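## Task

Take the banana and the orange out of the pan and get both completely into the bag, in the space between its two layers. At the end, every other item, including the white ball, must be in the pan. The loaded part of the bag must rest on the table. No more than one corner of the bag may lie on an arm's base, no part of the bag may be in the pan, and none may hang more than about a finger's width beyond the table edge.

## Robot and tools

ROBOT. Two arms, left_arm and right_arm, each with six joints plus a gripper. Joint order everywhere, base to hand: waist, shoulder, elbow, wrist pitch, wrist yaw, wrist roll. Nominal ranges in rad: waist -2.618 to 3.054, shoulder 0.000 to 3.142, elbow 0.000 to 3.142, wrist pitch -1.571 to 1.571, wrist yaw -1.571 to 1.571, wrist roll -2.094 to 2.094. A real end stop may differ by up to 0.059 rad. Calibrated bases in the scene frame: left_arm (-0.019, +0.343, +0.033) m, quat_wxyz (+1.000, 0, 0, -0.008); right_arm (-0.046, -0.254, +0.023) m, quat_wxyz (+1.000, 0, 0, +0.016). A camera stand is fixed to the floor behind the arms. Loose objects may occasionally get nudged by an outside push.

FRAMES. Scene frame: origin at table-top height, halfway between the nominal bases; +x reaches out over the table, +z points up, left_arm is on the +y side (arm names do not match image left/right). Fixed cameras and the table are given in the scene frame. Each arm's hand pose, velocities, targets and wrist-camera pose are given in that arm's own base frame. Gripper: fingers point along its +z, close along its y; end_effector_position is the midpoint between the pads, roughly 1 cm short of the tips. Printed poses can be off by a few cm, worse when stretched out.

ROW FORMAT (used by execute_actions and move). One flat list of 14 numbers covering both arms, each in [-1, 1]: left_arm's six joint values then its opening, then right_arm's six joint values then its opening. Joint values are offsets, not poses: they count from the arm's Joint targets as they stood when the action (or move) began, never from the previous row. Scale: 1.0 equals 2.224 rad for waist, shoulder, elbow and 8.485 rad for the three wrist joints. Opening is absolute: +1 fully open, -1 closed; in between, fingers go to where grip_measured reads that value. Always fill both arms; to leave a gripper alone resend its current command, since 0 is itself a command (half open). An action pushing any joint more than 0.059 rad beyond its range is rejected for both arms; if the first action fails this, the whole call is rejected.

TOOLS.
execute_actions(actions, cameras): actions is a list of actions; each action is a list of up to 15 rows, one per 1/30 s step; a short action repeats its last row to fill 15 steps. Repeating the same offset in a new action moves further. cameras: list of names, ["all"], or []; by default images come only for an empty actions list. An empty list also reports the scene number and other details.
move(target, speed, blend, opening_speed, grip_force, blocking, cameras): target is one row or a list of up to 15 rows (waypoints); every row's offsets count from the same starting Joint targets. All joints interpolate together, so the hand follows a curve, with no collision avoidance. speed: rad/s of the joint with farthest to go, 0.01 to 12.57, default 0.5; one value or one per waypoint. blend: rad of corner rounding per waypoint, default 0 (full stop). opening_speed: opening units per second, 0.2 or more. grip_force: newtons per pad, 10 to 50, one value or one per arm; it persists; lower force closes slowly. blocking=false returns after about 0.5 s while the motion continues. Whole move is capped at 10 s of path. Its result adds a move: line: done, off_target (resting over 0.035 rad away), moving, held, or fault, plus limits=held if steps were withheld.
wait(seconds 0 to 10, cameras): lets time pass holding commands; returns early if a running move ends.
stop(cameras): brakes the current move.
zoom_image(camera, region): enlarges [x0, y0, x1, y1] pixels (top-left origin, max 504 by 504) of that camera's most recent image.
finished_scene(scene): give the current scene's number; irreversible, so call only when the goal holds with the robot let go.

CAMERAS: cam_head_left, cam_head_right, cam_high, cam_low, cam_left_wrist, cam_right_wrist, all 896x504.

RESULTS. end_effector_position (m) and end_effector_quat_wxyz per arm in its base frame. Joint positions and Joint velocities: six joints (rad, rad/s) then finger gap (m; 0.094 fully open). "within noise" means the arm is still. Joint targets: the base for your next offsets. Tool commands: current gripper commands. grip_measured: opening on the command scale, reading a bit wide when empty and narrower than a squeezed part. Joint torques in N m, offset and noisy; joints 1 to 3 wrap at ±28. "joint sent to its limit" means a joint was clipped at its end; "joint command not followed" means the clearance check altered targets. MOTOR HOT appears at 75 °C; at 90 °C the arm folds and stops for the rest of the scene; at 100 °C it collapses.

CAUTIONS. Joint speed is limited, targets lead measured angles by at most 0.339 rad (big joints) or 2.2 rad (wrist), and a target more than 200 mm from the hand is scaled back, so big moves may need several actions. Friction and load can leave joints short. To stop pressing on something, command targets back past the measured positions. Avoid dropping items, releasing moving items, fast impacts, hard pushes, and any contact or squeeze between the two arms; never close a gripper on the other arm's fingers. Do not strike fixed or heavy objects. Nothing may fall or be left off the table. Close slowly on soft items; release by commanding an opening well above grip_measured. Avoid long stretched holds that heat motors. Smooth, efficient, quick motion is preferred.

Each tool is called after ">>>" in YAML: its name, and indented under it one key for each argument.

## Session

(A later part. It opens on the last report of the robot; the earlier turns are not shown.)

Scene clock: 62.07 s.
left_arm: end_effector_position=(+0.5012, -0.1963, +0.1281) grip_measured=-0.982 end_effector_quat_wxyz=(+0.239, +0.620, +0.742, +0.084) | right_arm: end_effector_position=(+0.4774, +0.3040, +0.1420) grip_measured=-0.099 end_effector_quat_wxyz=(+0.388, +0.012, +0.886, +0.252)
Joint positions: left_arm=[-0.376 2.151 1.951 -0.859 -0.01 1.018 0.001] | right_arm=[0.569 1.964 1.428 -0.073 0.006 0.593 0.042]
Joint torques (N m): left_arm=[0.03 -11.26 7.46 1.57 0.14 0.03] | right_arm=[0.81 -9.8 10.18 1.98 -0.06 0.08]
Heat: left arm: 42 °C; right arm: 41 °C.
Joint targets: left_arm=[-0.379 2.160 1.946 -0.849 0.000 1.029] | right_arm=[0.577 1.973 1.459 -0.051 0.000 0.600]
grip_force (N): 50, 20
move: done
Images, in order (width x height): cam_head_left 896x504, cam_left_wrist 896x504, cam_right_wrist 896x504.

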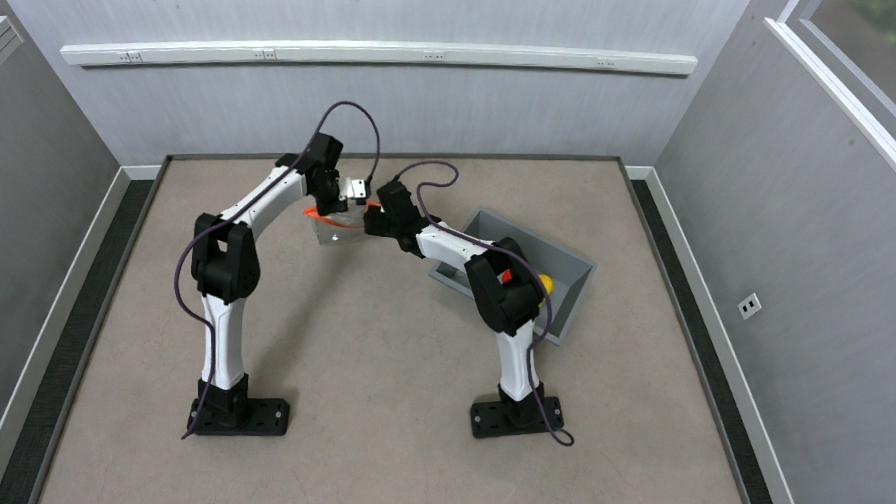

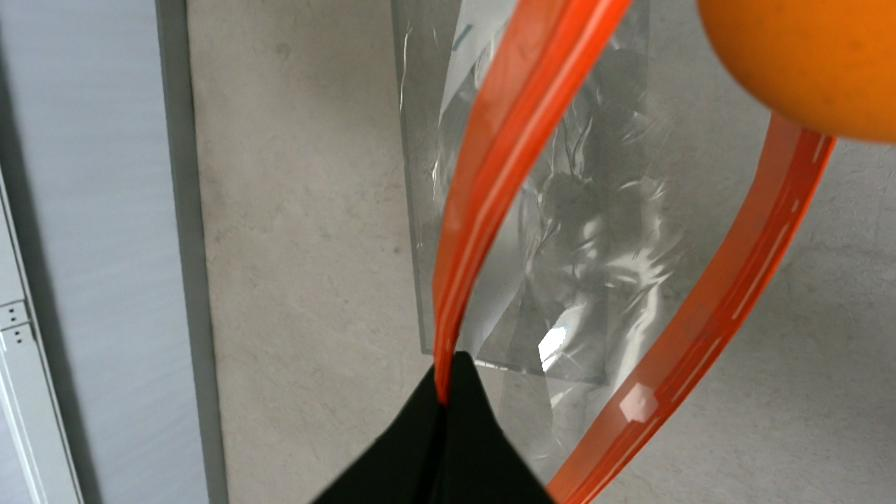

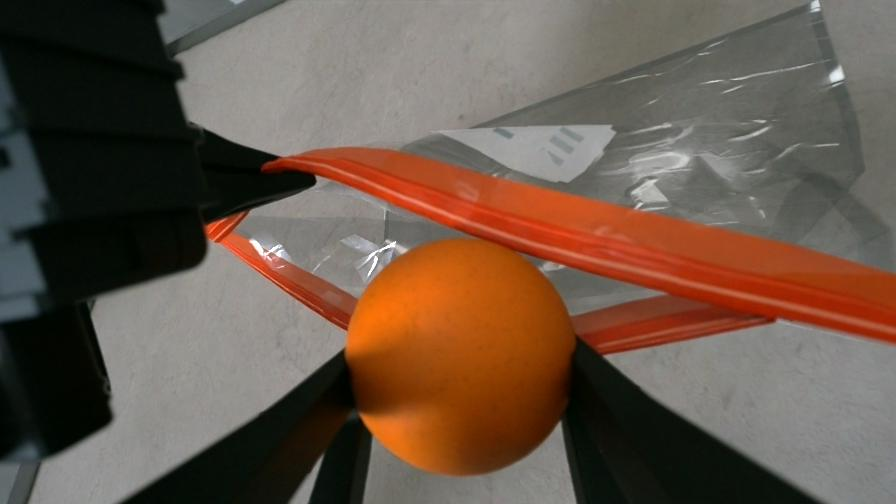

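>>> move:
  target:
    - [0,0,0,0,0,0,-1,0,0.0706,0.004,0.018,0,0,-0.45]
    - [0,0,0,0,0,0,-1,0,0.095,-0.0175,0.03,0,0,-0.45]
  blend: [0.04,0]
  speed: 0.3
  cameras: ["cam_head_left","cam_low","cam_left_wrist","cam_right_wrist"]

>>> zoom_image:
  camera: "cam_low"
  region: [330, 210, 530, 370]

Scene clock: 64.17 s.
left_arm: end_effector_position=(+0.5012, -0.1963, +0.1281) grip_measured=-0.982 end_effector_quat_wxyz=(+0.239, +0.620, +0.742, +0.084) | right_arm: end_effector_position=(+0.5047, +0.3215, +0.0740) grip_measured=-0.099 end_effector_quat_wxyz=(+0.403, +0.012, +0.877, +0.261)
Joint positions: left_arm=[-0.376 2.151 1.951 -0.859 -0.01 1.018 0.001] | right_arm=[0.569 2.173 1.422 0.181 0.006 0.593 0.042]
Joint torques (N m): left_arm=[0.06 -11.25 7.43 1.56 0.15 0.03] | right_arm=[0.8 -10.71 6.68 2.02 -0.06 0.09]
Heat: left arm: 43 °C; right arm: 41 °C.
Joint targets: left_arm=[-0.379 2.160 1.946 -0.849 0.000 1.029] | right_arm=[0.577 2.184 1.420 0.204 0.000 0.600]
grip_force (N): 50, 20
move: done
Images, in order (width x height): cam_head_left 896x504, cam_low 896x504, cam_left_wrist 896x504, cam_right_wrist 896x504.

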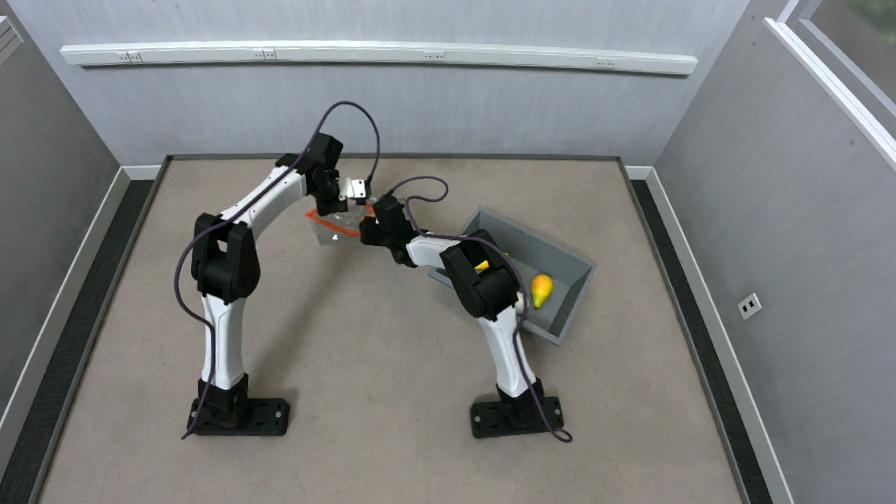

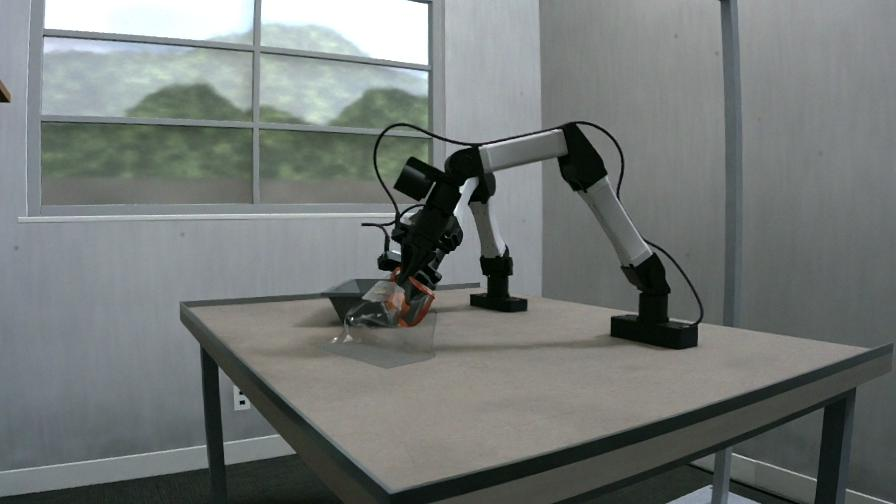

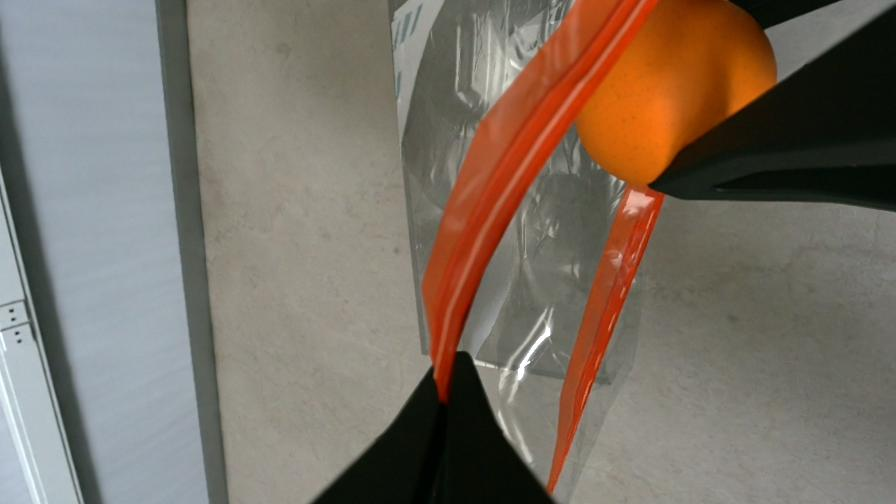

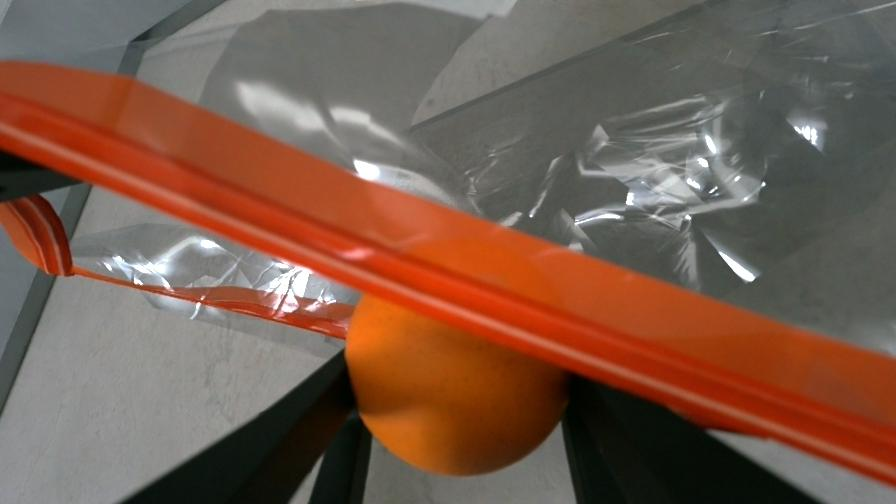

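Scaled by 2.520 from the camera's 896x504 image, which has a finer 1280x720 frame.

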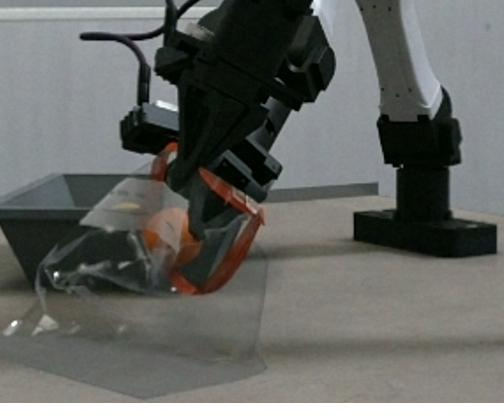

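>>> move:
  target:
    - [0,0,0,0,0,0,-1,0,0.0364,0.031,0.001,0,0,-0.45]
    - [0,0,0,0,0,0,-1,0,0.0364,0.031,0.001,0,0,0.12]
  opening_speed: 0.6
  speed: 0.3
  cameras: ["cam_low","cam_left_wrist","cam_right_wrist"]

>>> zoom_image:
  camera: "cam_low"
  region: [330, 210, 530, 370]

Scene clock: 66.93 s.
left_arm: end_effector_position=(+0.5012, -0.1963, +0.1281) grip_measured=-0.982 end_effector_quat_wxyz=(+0.239, +0.620, +0.742, +0.084) | right_arm: end_effector_position=(+0.5110, +0.3260, +0.0467) grip_measured=+0.119 end_effector_quat_wxyz=(+0.392, +0.012, +0.884, +0.254)
Joint positions: left_arm=[-0.376 2.151 1.951 -0.859 -0.01 1.018 0.001] | right_arm=[0.57 2.252 1.461 0.193 0.006 0.593 0.053]
Joint torques (N m): left_arm=[0.02 -11.3 7.42 1.56 0.14 0.03] | right_arm=[0.7 -11.04 9.32 1.92 -0.06 0.08]
Heat: left arm: 44 °C; right arm: 41 °C.
Joint targets: left_arm=[-0.379 2.160 1.946 -0.849 0.000 1.029] | right_arm=[0.577 2.265 1.489 0.212 0.000 0.600]
grip_force (N): 50, 20
move: done
Images, in order (width x height): cam_low 896x504, cam_left_wrist 896x504, cam_right_wrist 896x504.

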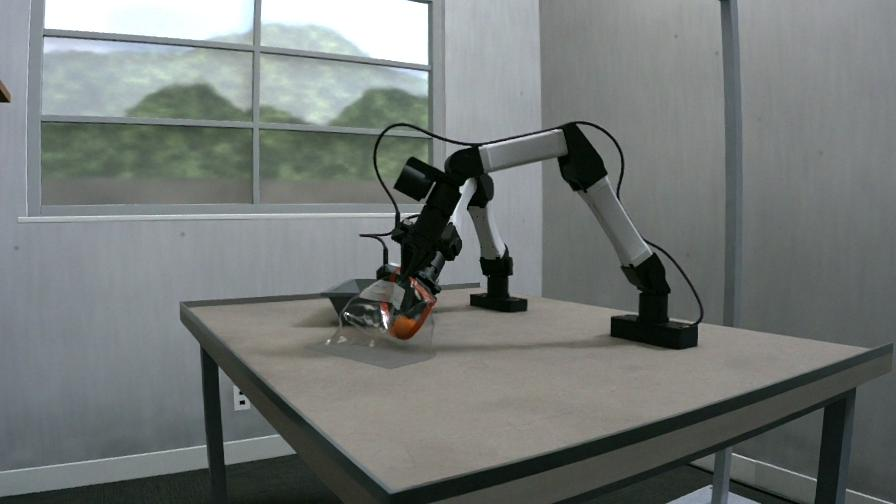

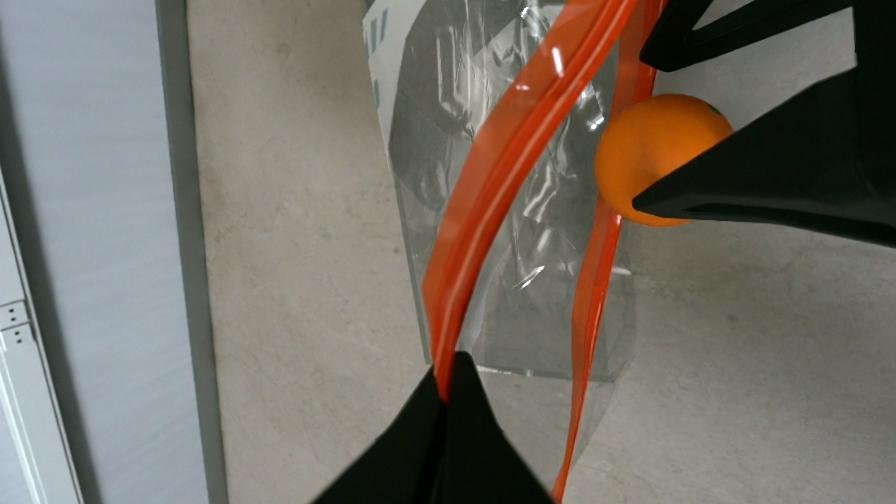

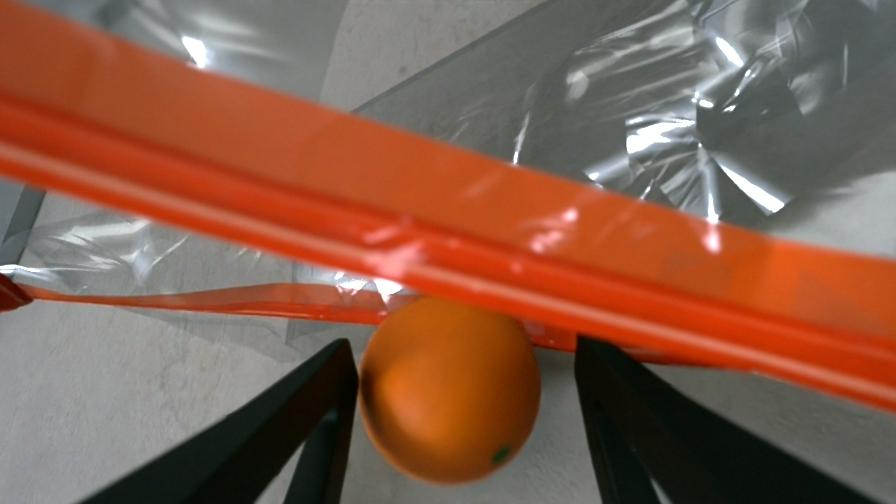

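Scaled by 2.520 from the camera's 896x504 image, which has a finer 1280x720 frame.

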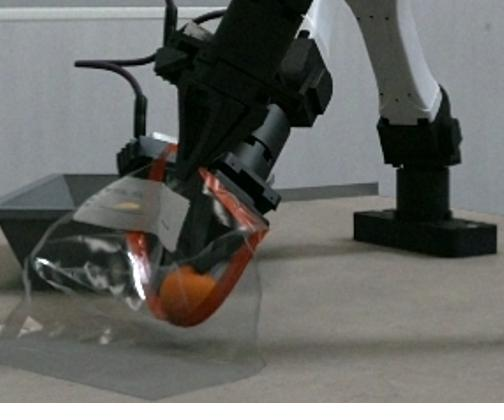

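>>> zoom_image:
  camera: "cam_low"
  region: [370, 260, 450, 350]

>>> zoom_image:
  camera: "cam_left_wrist"
  region: [520, 0, 800, 280]

Scaled by 5.600 from the camera's 896x504 image, which has a finer 1280x720 frame.

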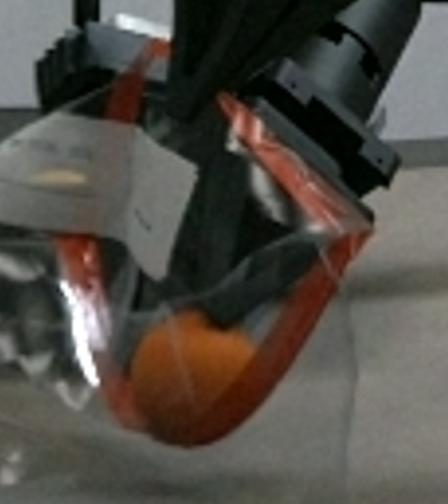

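Scaled by 1.800 from the camera's 896x504 image, which has a finer 1280x720 frame.

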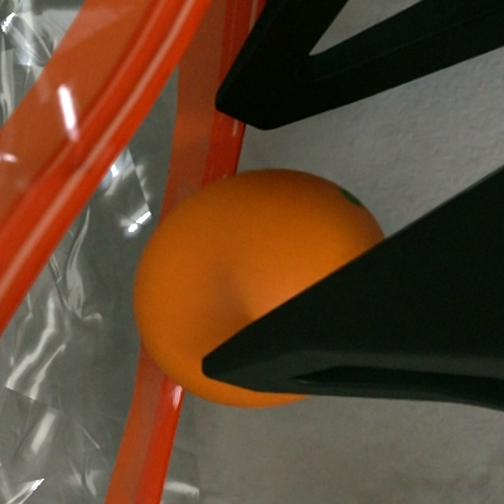

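>>> move:
  target:
    - [0,0,0,0,0,0,-1,0,0.0079,-0.04,0.0125,0,0,0.25]
    - [0,0,0,0,0,0,-1,0,0.0079,-0.04,0.0125,0,0,-0.45]
  opening_speed: 0.6
  speed: 0.25
  cameras: ["cam_low","cam_left_wrist","cam_right_wrist"]

Scene clock: 72.63 s.
left_arm: end_effector_position=(+0.5012, -0.1963, +0.1281) grip_measured=-0.982 end_effector_quat_wxyz=(+0.239, +0.620, +0.742, +0.084) | right_arm: end_effector_position=(+0.5077, +0.3240, +0.0317) grip_measured=-0.449 end_effector_quat_wxyz=(+0.401, +0.012, +0.878, +0.260)
Joint positions: left_arm=[-0.376 2.151 1.951 -0.859 -0.01 1.018 0.001] | right_arm=[0.57 2.272 1.401 0.298 0.006 0.594 0.026]
Joint torques (N m): left_arm=[0.05 -11.23 7.45 1.56 0.14 0.03] | right_arm=[0.7 -11.15 6.41 1.99 -0.06 0.08]
Heat: left arm: 45 °C; right arm: 42 °C.
Joint targets: left_arm=[-0.379 2.160 1.946 -0.849 0.000 1.029] | right_arm=[0.577 2.282 1.400 0.318 0.000 0.600]
grip_force (N): 50, 20
move: done
Images, in order (width x height): cam_low 896x504, cam_left_wrist 896x504, cam_right_wrist 896x504.

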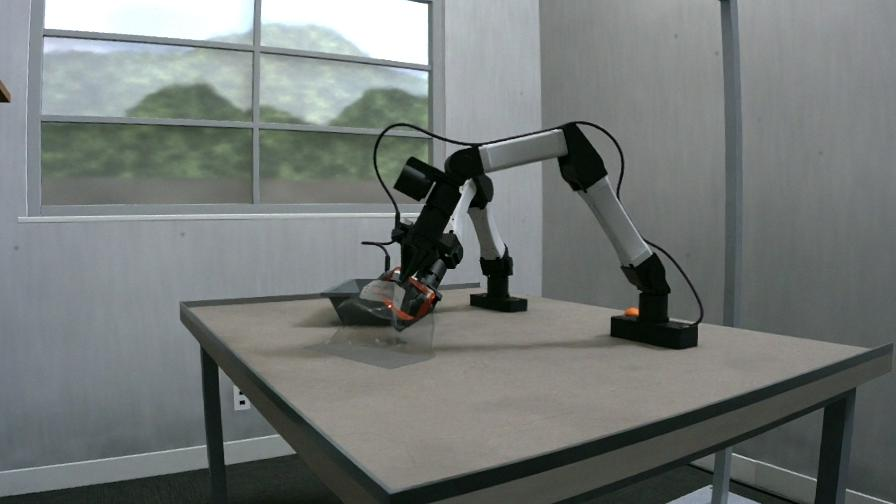

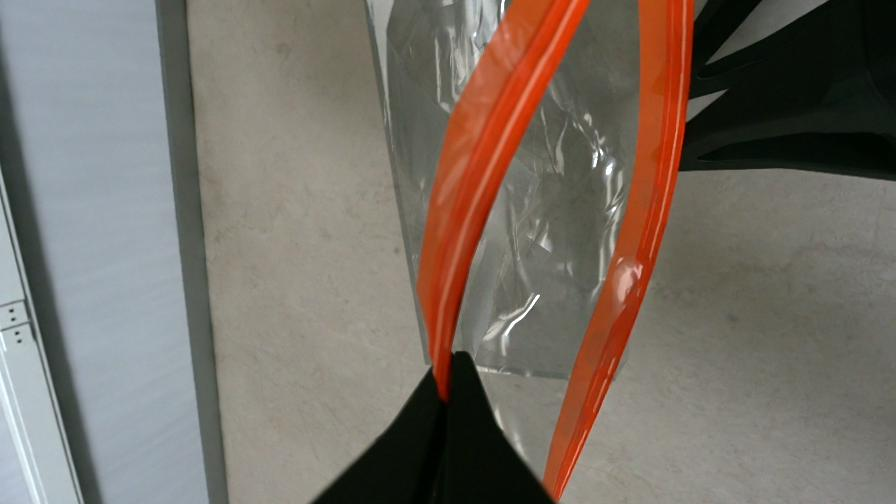

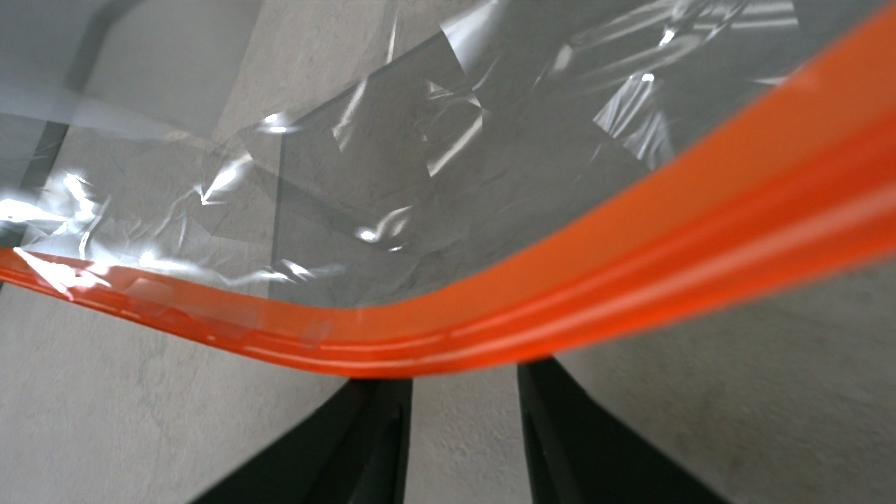

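>>> wait:
  seconds: 0.2
  cameras: ["all"]

>>> zoom_image:
  camera: "cam_head_left"
  region: [180, 340, 380, 460]

Scene clock: 73.03 s.
left_arm: end_effector_position=(+0.5012, -0.1963, +0.1281) grip_measured=-0.982 end_effector_quat_wxyz=(+0.239, +0.620, +0.742, +0.084) | right_arm: end_effector_position=(+0.5077, +0.3240, +0.0317) grip_measured=-0.449 end_effector_quat_wxyz=(+0.401, +0.012, +0.878, +0.260)
Joint positions: left_arm=[-0.376 2.151 1.951 -0.859 -0.01 1.018 0.001] | right_arm=[0.57 2.272 1.401 0.298 0.006 0.594 0.026]
Joint torques (N m): left_arm=[0.03 -11.25 7.46 1.57 0.13 0.03] | right_arm=[0.73 -11.17 6.39 1.99 -0.06 0.08]
Heat: left arm: 45 °C; right arm: 42 °C.
Joint targets: left_arm=[-0.379 2.160 1.946 -0.849 0.000 1.029] | right_arm=[0.577 2.282 1.400 0.318 0.000 0.600]
Tool commands: left_gripper/opening=-1.0 right_gripper/opening=-0.45
grip_force (N): 50, 20
wait: 0.20 s; at rest from the start

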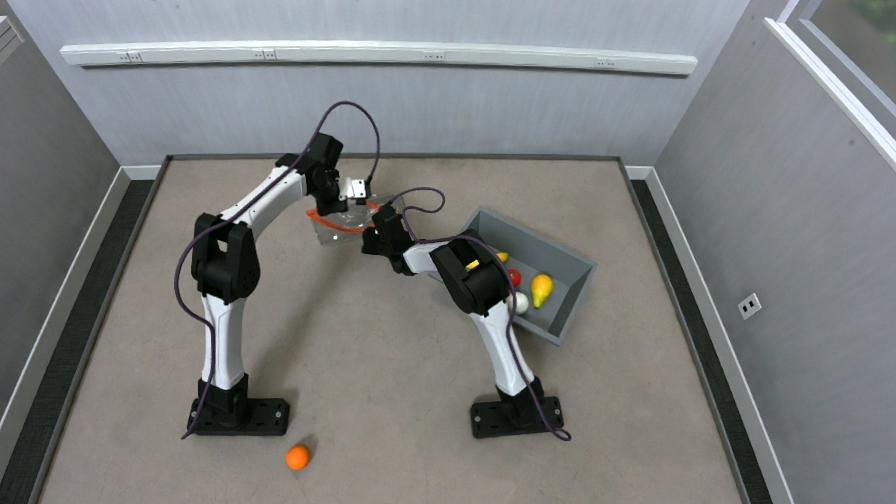

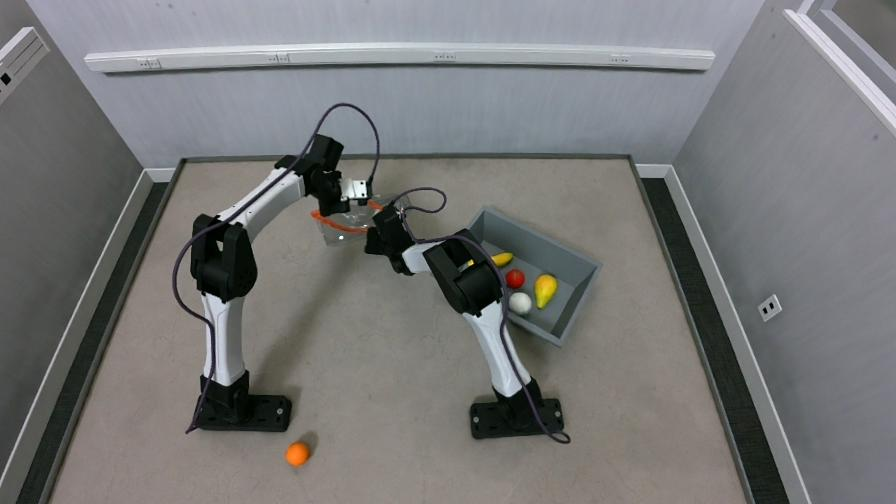

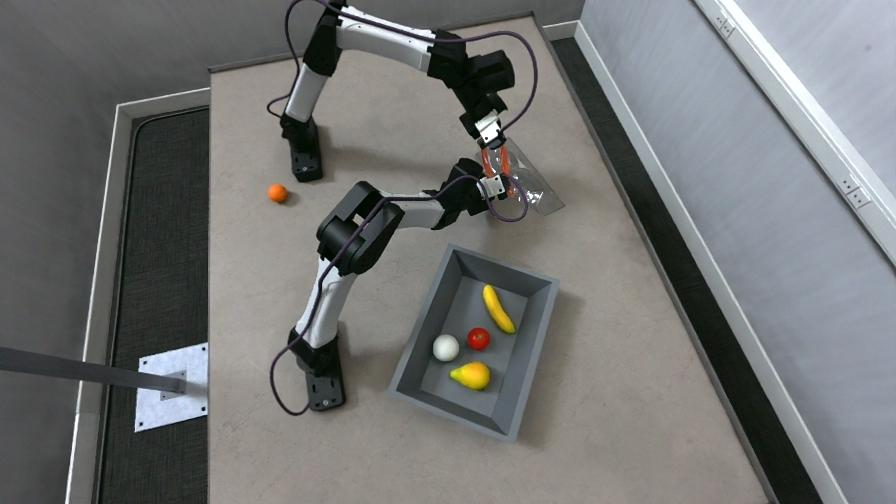

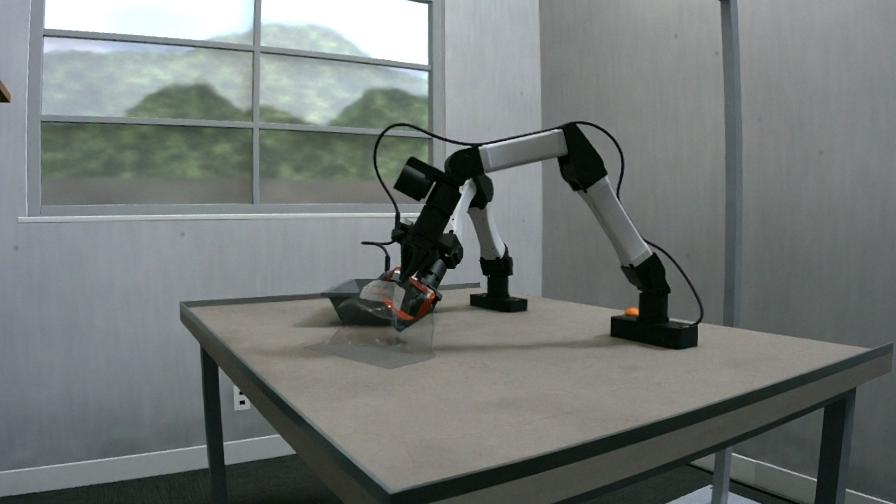

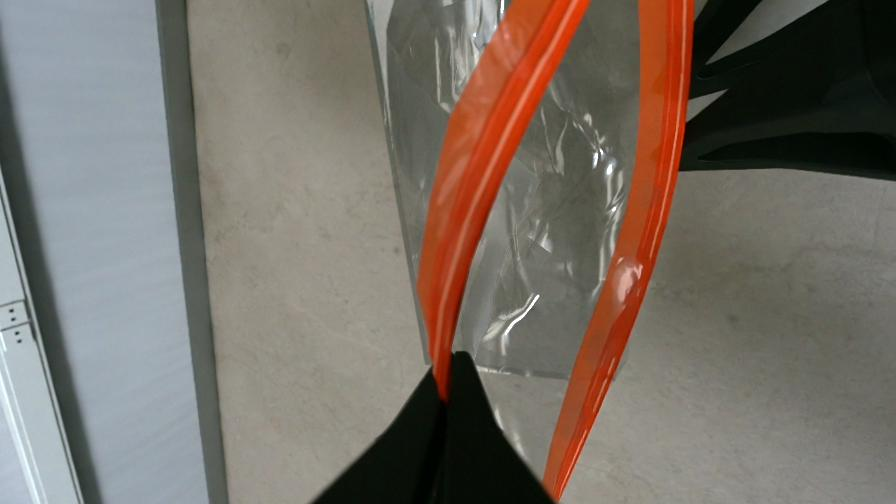

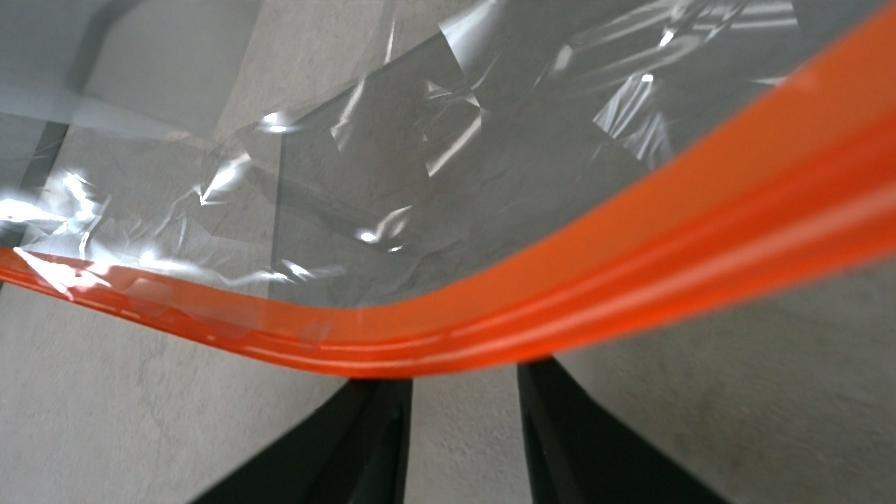

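Scaled by 2.520 from the camera's 896x504 image, which has a finer 1280x720 frame.

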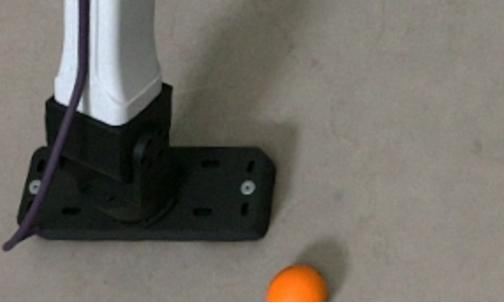

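>>> move:
  target:
    - [0,0,0,0,0,0,-1,0,-0.1156,-0.0976,-0.003,0,0,-0.45]
    - [0,0,0,0,0,0,-1,0,-0.3606,-0.1987,-0.0408,0,0,-0.45]
    - [-0.0659,0.0598,-0.0517,-0.0164,0,-0.018,-1,0.505,-0.1245,0.224,-0.178,0,-0.0707,0.3]
  blend: [0.05,0.1,0]
  speed: 0.7
  cameras: ["cam_head_left","cam_high","cam_left_wrist","cam_right_wrist"]

>>> zoom_image:
  camera: "cam_head_left"
  region: [300, 180, 520, 320]

Scene clock: 78.73 s.
left_arm: end_effector_position=(+0.4150, -0.2364, +0.0211) grip_measured=-0.982 end_effector_quat_wxyz=(+0.077, +0.645, +0.760, +0.019) | right_arm: end_effector_position=(-0.0595, +0.4381, +0.1445) grip_measured=+0.299 end_effector_quat_wxyz=(-0.085, +0.744, -0.655, -0.098)
Joint positions: left_arm=[-0.521 2.274 1.839 -0.976 -0.01 0.888 0.001] | right_arm=[1.706 1.992 1.871 -1.19 0.001 0.008 0.061]
Joint torques (N m): left_arm=[-0.1 -10.7 6.3 0.59 0.14 -0.15] | right_arm=[-0.55 -8.87 9.2 0.76 -0.03 -0.04]
Heat: left arm: 46 °C; right arm: 43 °C.
Joint targets: left_arm=[-0.525 2.294 1.831 -0.988 0.000 0.876] | right_arm=[1.700 2.006 1.899 -1.192 0.000 0.000]
grip_force (N): 50, 20
move: done
Images, in order (width x height): cam_head_left 896x504, cam_high 896x504, cam_left_wrist 896x504, cam_right_wrist 896x504.

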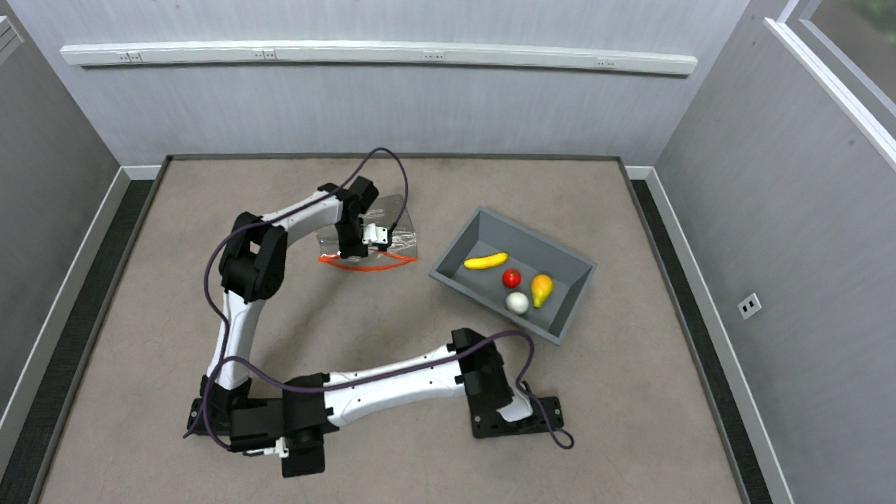

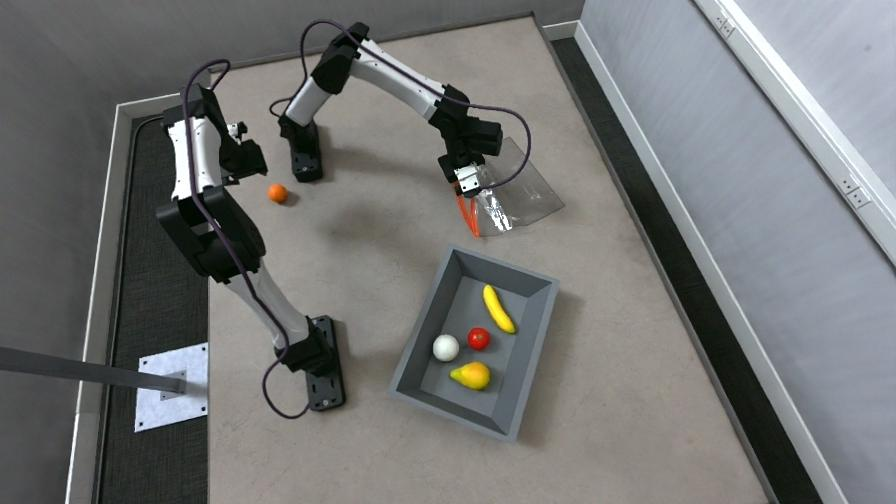

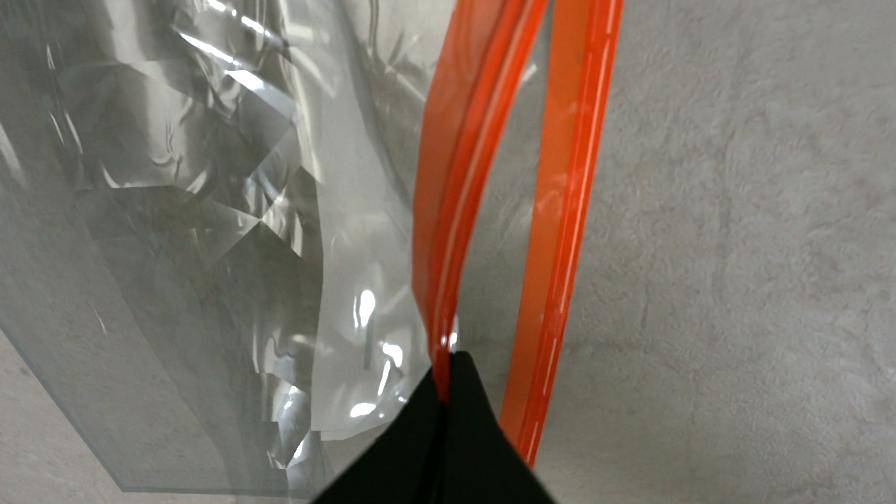

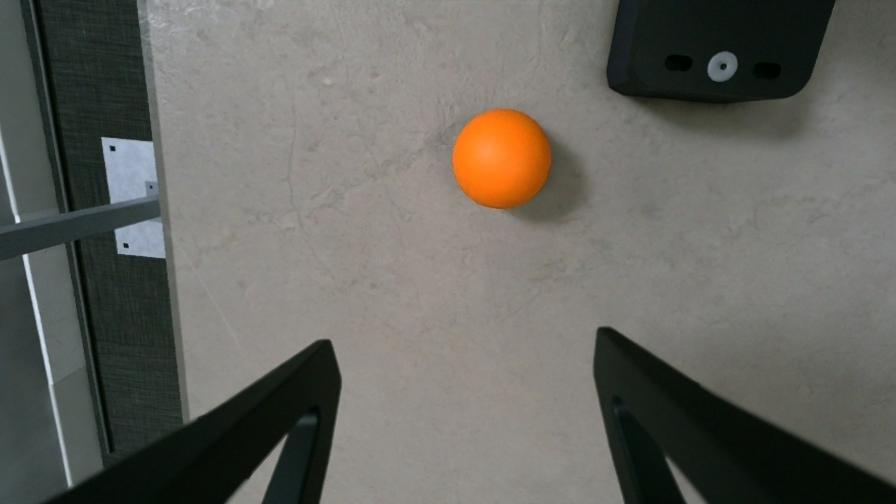

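Scaled by 2.291 from the camera's 896x504 image, which has a finer 1280x720 frame.

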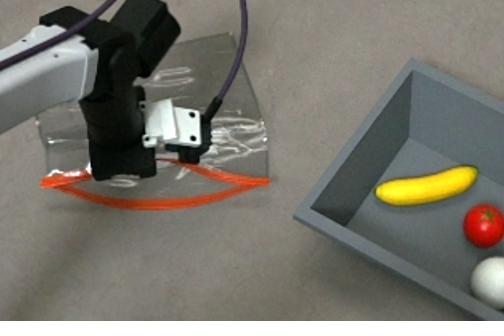

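>>> move:
  target:
    - [0,0,0,0,0,0,-0.1,-0.0175,0.091,-0.0755,0.0459,0,0,0.3]
    - [0,-0.09,0,0,0,0,-0.1,-0.0175,0.091,-0.0755,0.0459,0,0,-0.45]
  opening_speed: 0.7
  speed: 0.35
  cameras: ["cam_head_left","cam_left_wrist","cam_right_wrist"]

>>> zoom_image:
  camera: "cam_head_left"
  region: [300, 180, 520, 320]

Scene clock: 85.20 s.
left_arm: end_effector_position=(+0.4214, -0.2400, +0.0954) grip_measured=-0.102 end_effector_quat_wxyz=(+0.154, +0.639, +0.753, +0.033) | right_arm: end_effector_position=(-0.0474, +0.4897, +0.0321) grip_measured=-0.448 end_effector_quat_wxyz=(-0.097, +0.730, -0.668, -0.107)
Joint positions: left_arm=[-0.521 2.111 1.836 -0.98 -0.01 0.887 0.042] | right_arm=[1.668 2.2 1.731 -0.811 0.001 0.007 0.026]
Joint torques (N m): left_arm=[-0.05 -12.77 7.06 0.98 0.15 -0.15] | right_arm=[-0.55 -10.73 6.41 0.96 -0.03 -0.03]
Heat: left arm: 47 °C; right arm: 43 °C.
Joint targets: left_arm=[-0.525 2.093 1.831 -0.988 0.000 0.876] | right_arm=[1.661 2.208 1.730 -0.802 0.000 0.000]
grip_force (N): 50, 20
move: done
Images, in order (width x height): cam_head_left 896x504, cam_left_wrist 896x504, cam_right_wrist 896x504.

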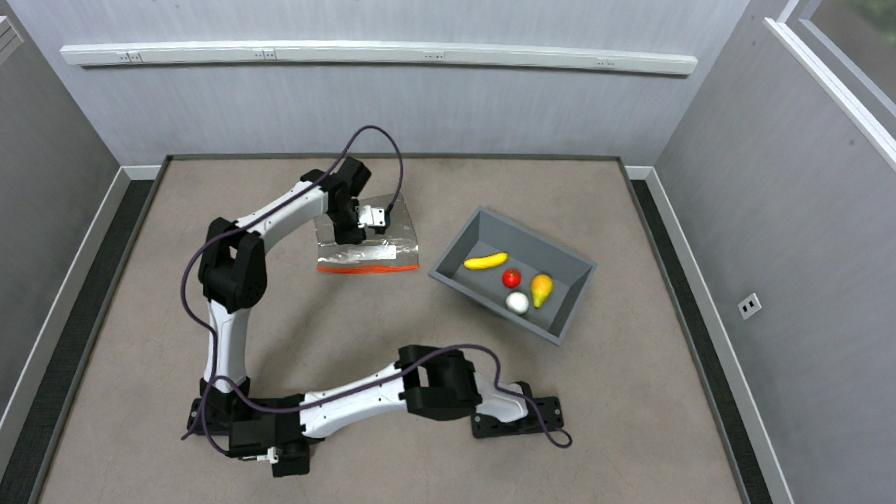

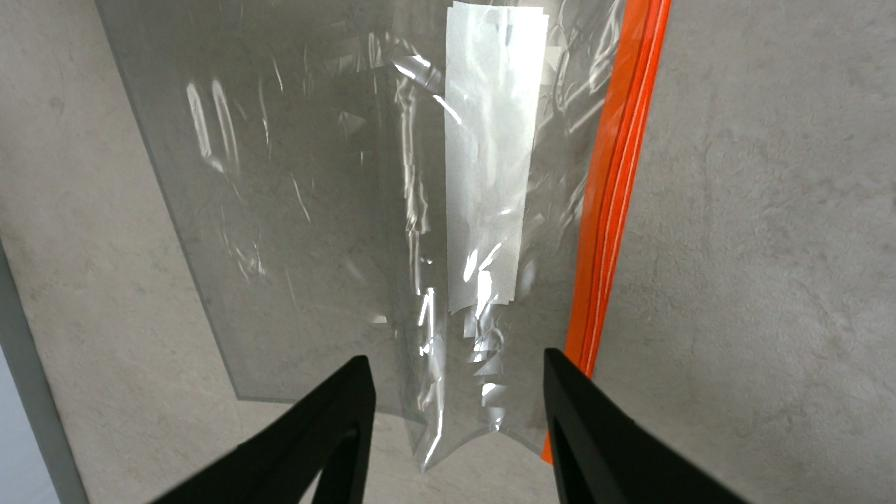

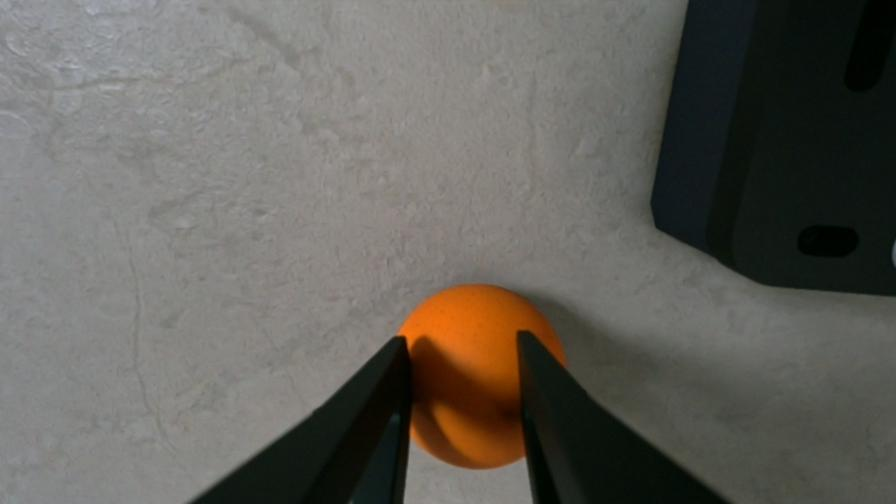

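Scaled by 2.291 from the camera's 896x504 image, which has a finer 1280x720 frame.

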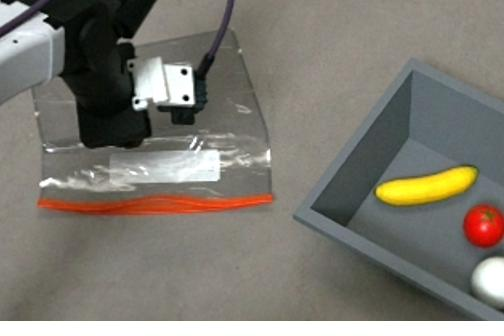

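>>> move:
  target:
    - [0,0,0,0,0,0,-0.1,-0.0045,0,0,0,0,0,0.35]
    - [0,0,0,0,0,0,-0.1,-0.0045,-0.0103,-0.039,0.0052,0,0,0.35]
    - [0,0,0,0,0,0,-0.1,-0.0045,-0.0103,-0.039,0.0052,0,0,-0.45]
  opening_speed: 0.8
  speed: 0.3
  cameras: ["cam_head_left","cam_right_wrist"]

Scene clock: 90.13 s.
left_arm: end_effector_position=(+0.4214, -0.2400, +0.0954) grip_measured=-0.102 end_effector_quat_wxyz=(+0.154, +0.639, +0.753, +0.033) | right_arm: end_effector_position=(-0.0407, +0.4734, +0.0085) grip_measured=-0.075 end_effector_quat_wxyz=(-0.082, +0.729, -0.674, -0.090)
Joint positions: left_arm=[-0.521 2.111 1.836 -0.98 -0.01 0.887 0.042] | right_arm=[1.657 2.2 1.646 -0.773 0.001 0.007 0.043]
Joint torques (N m): left_arm=[-0.09 -12.78 7.05 0.97 0.14 -0.16] | right_arm=[-0.51 -12.68 6.12 0.9 -0.03 -0.04]
Heat: left arm: 48 °C; right arm: 43 °C.
Joint targets: left_arm=[-0.525 2.093 1.831 -0.988 0.000 0.876] | right_arm=[1.651 2.185 1.644 -0.759 0.000 0.000]
grip_force (N): 50, 20
move: done
Images, in order (width x height): cam_head_left 896x504, cam_right_wrist 896x504.

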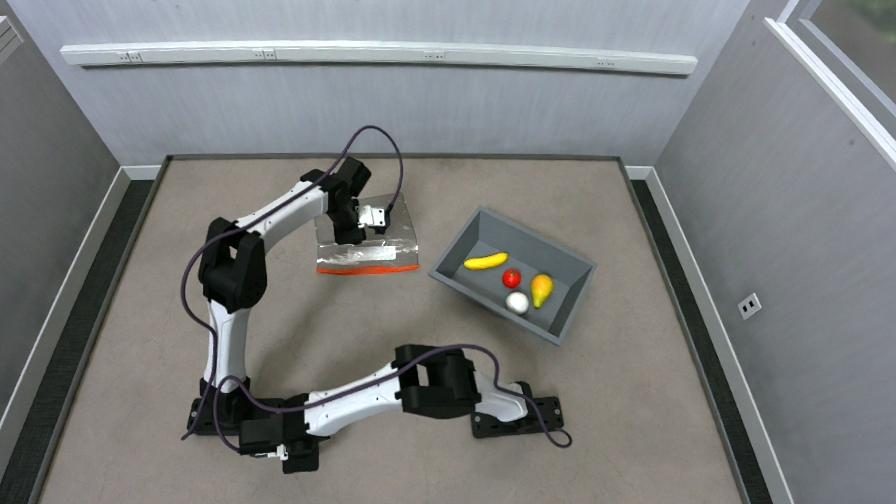

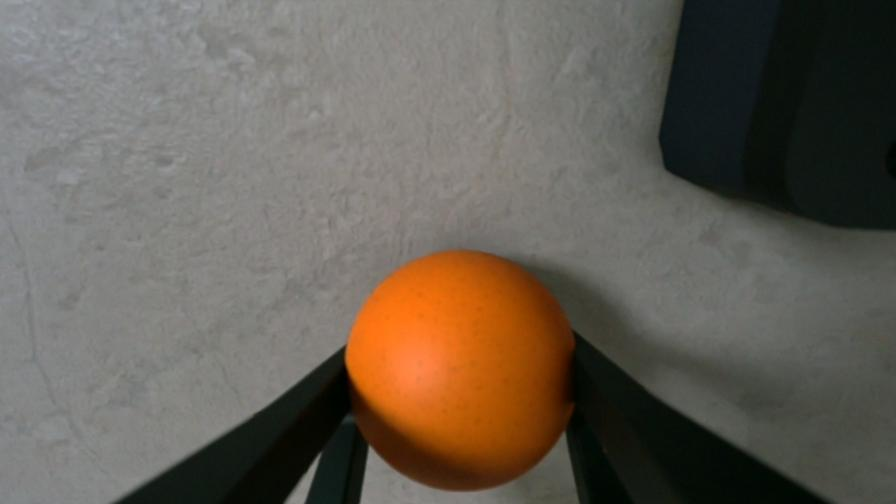

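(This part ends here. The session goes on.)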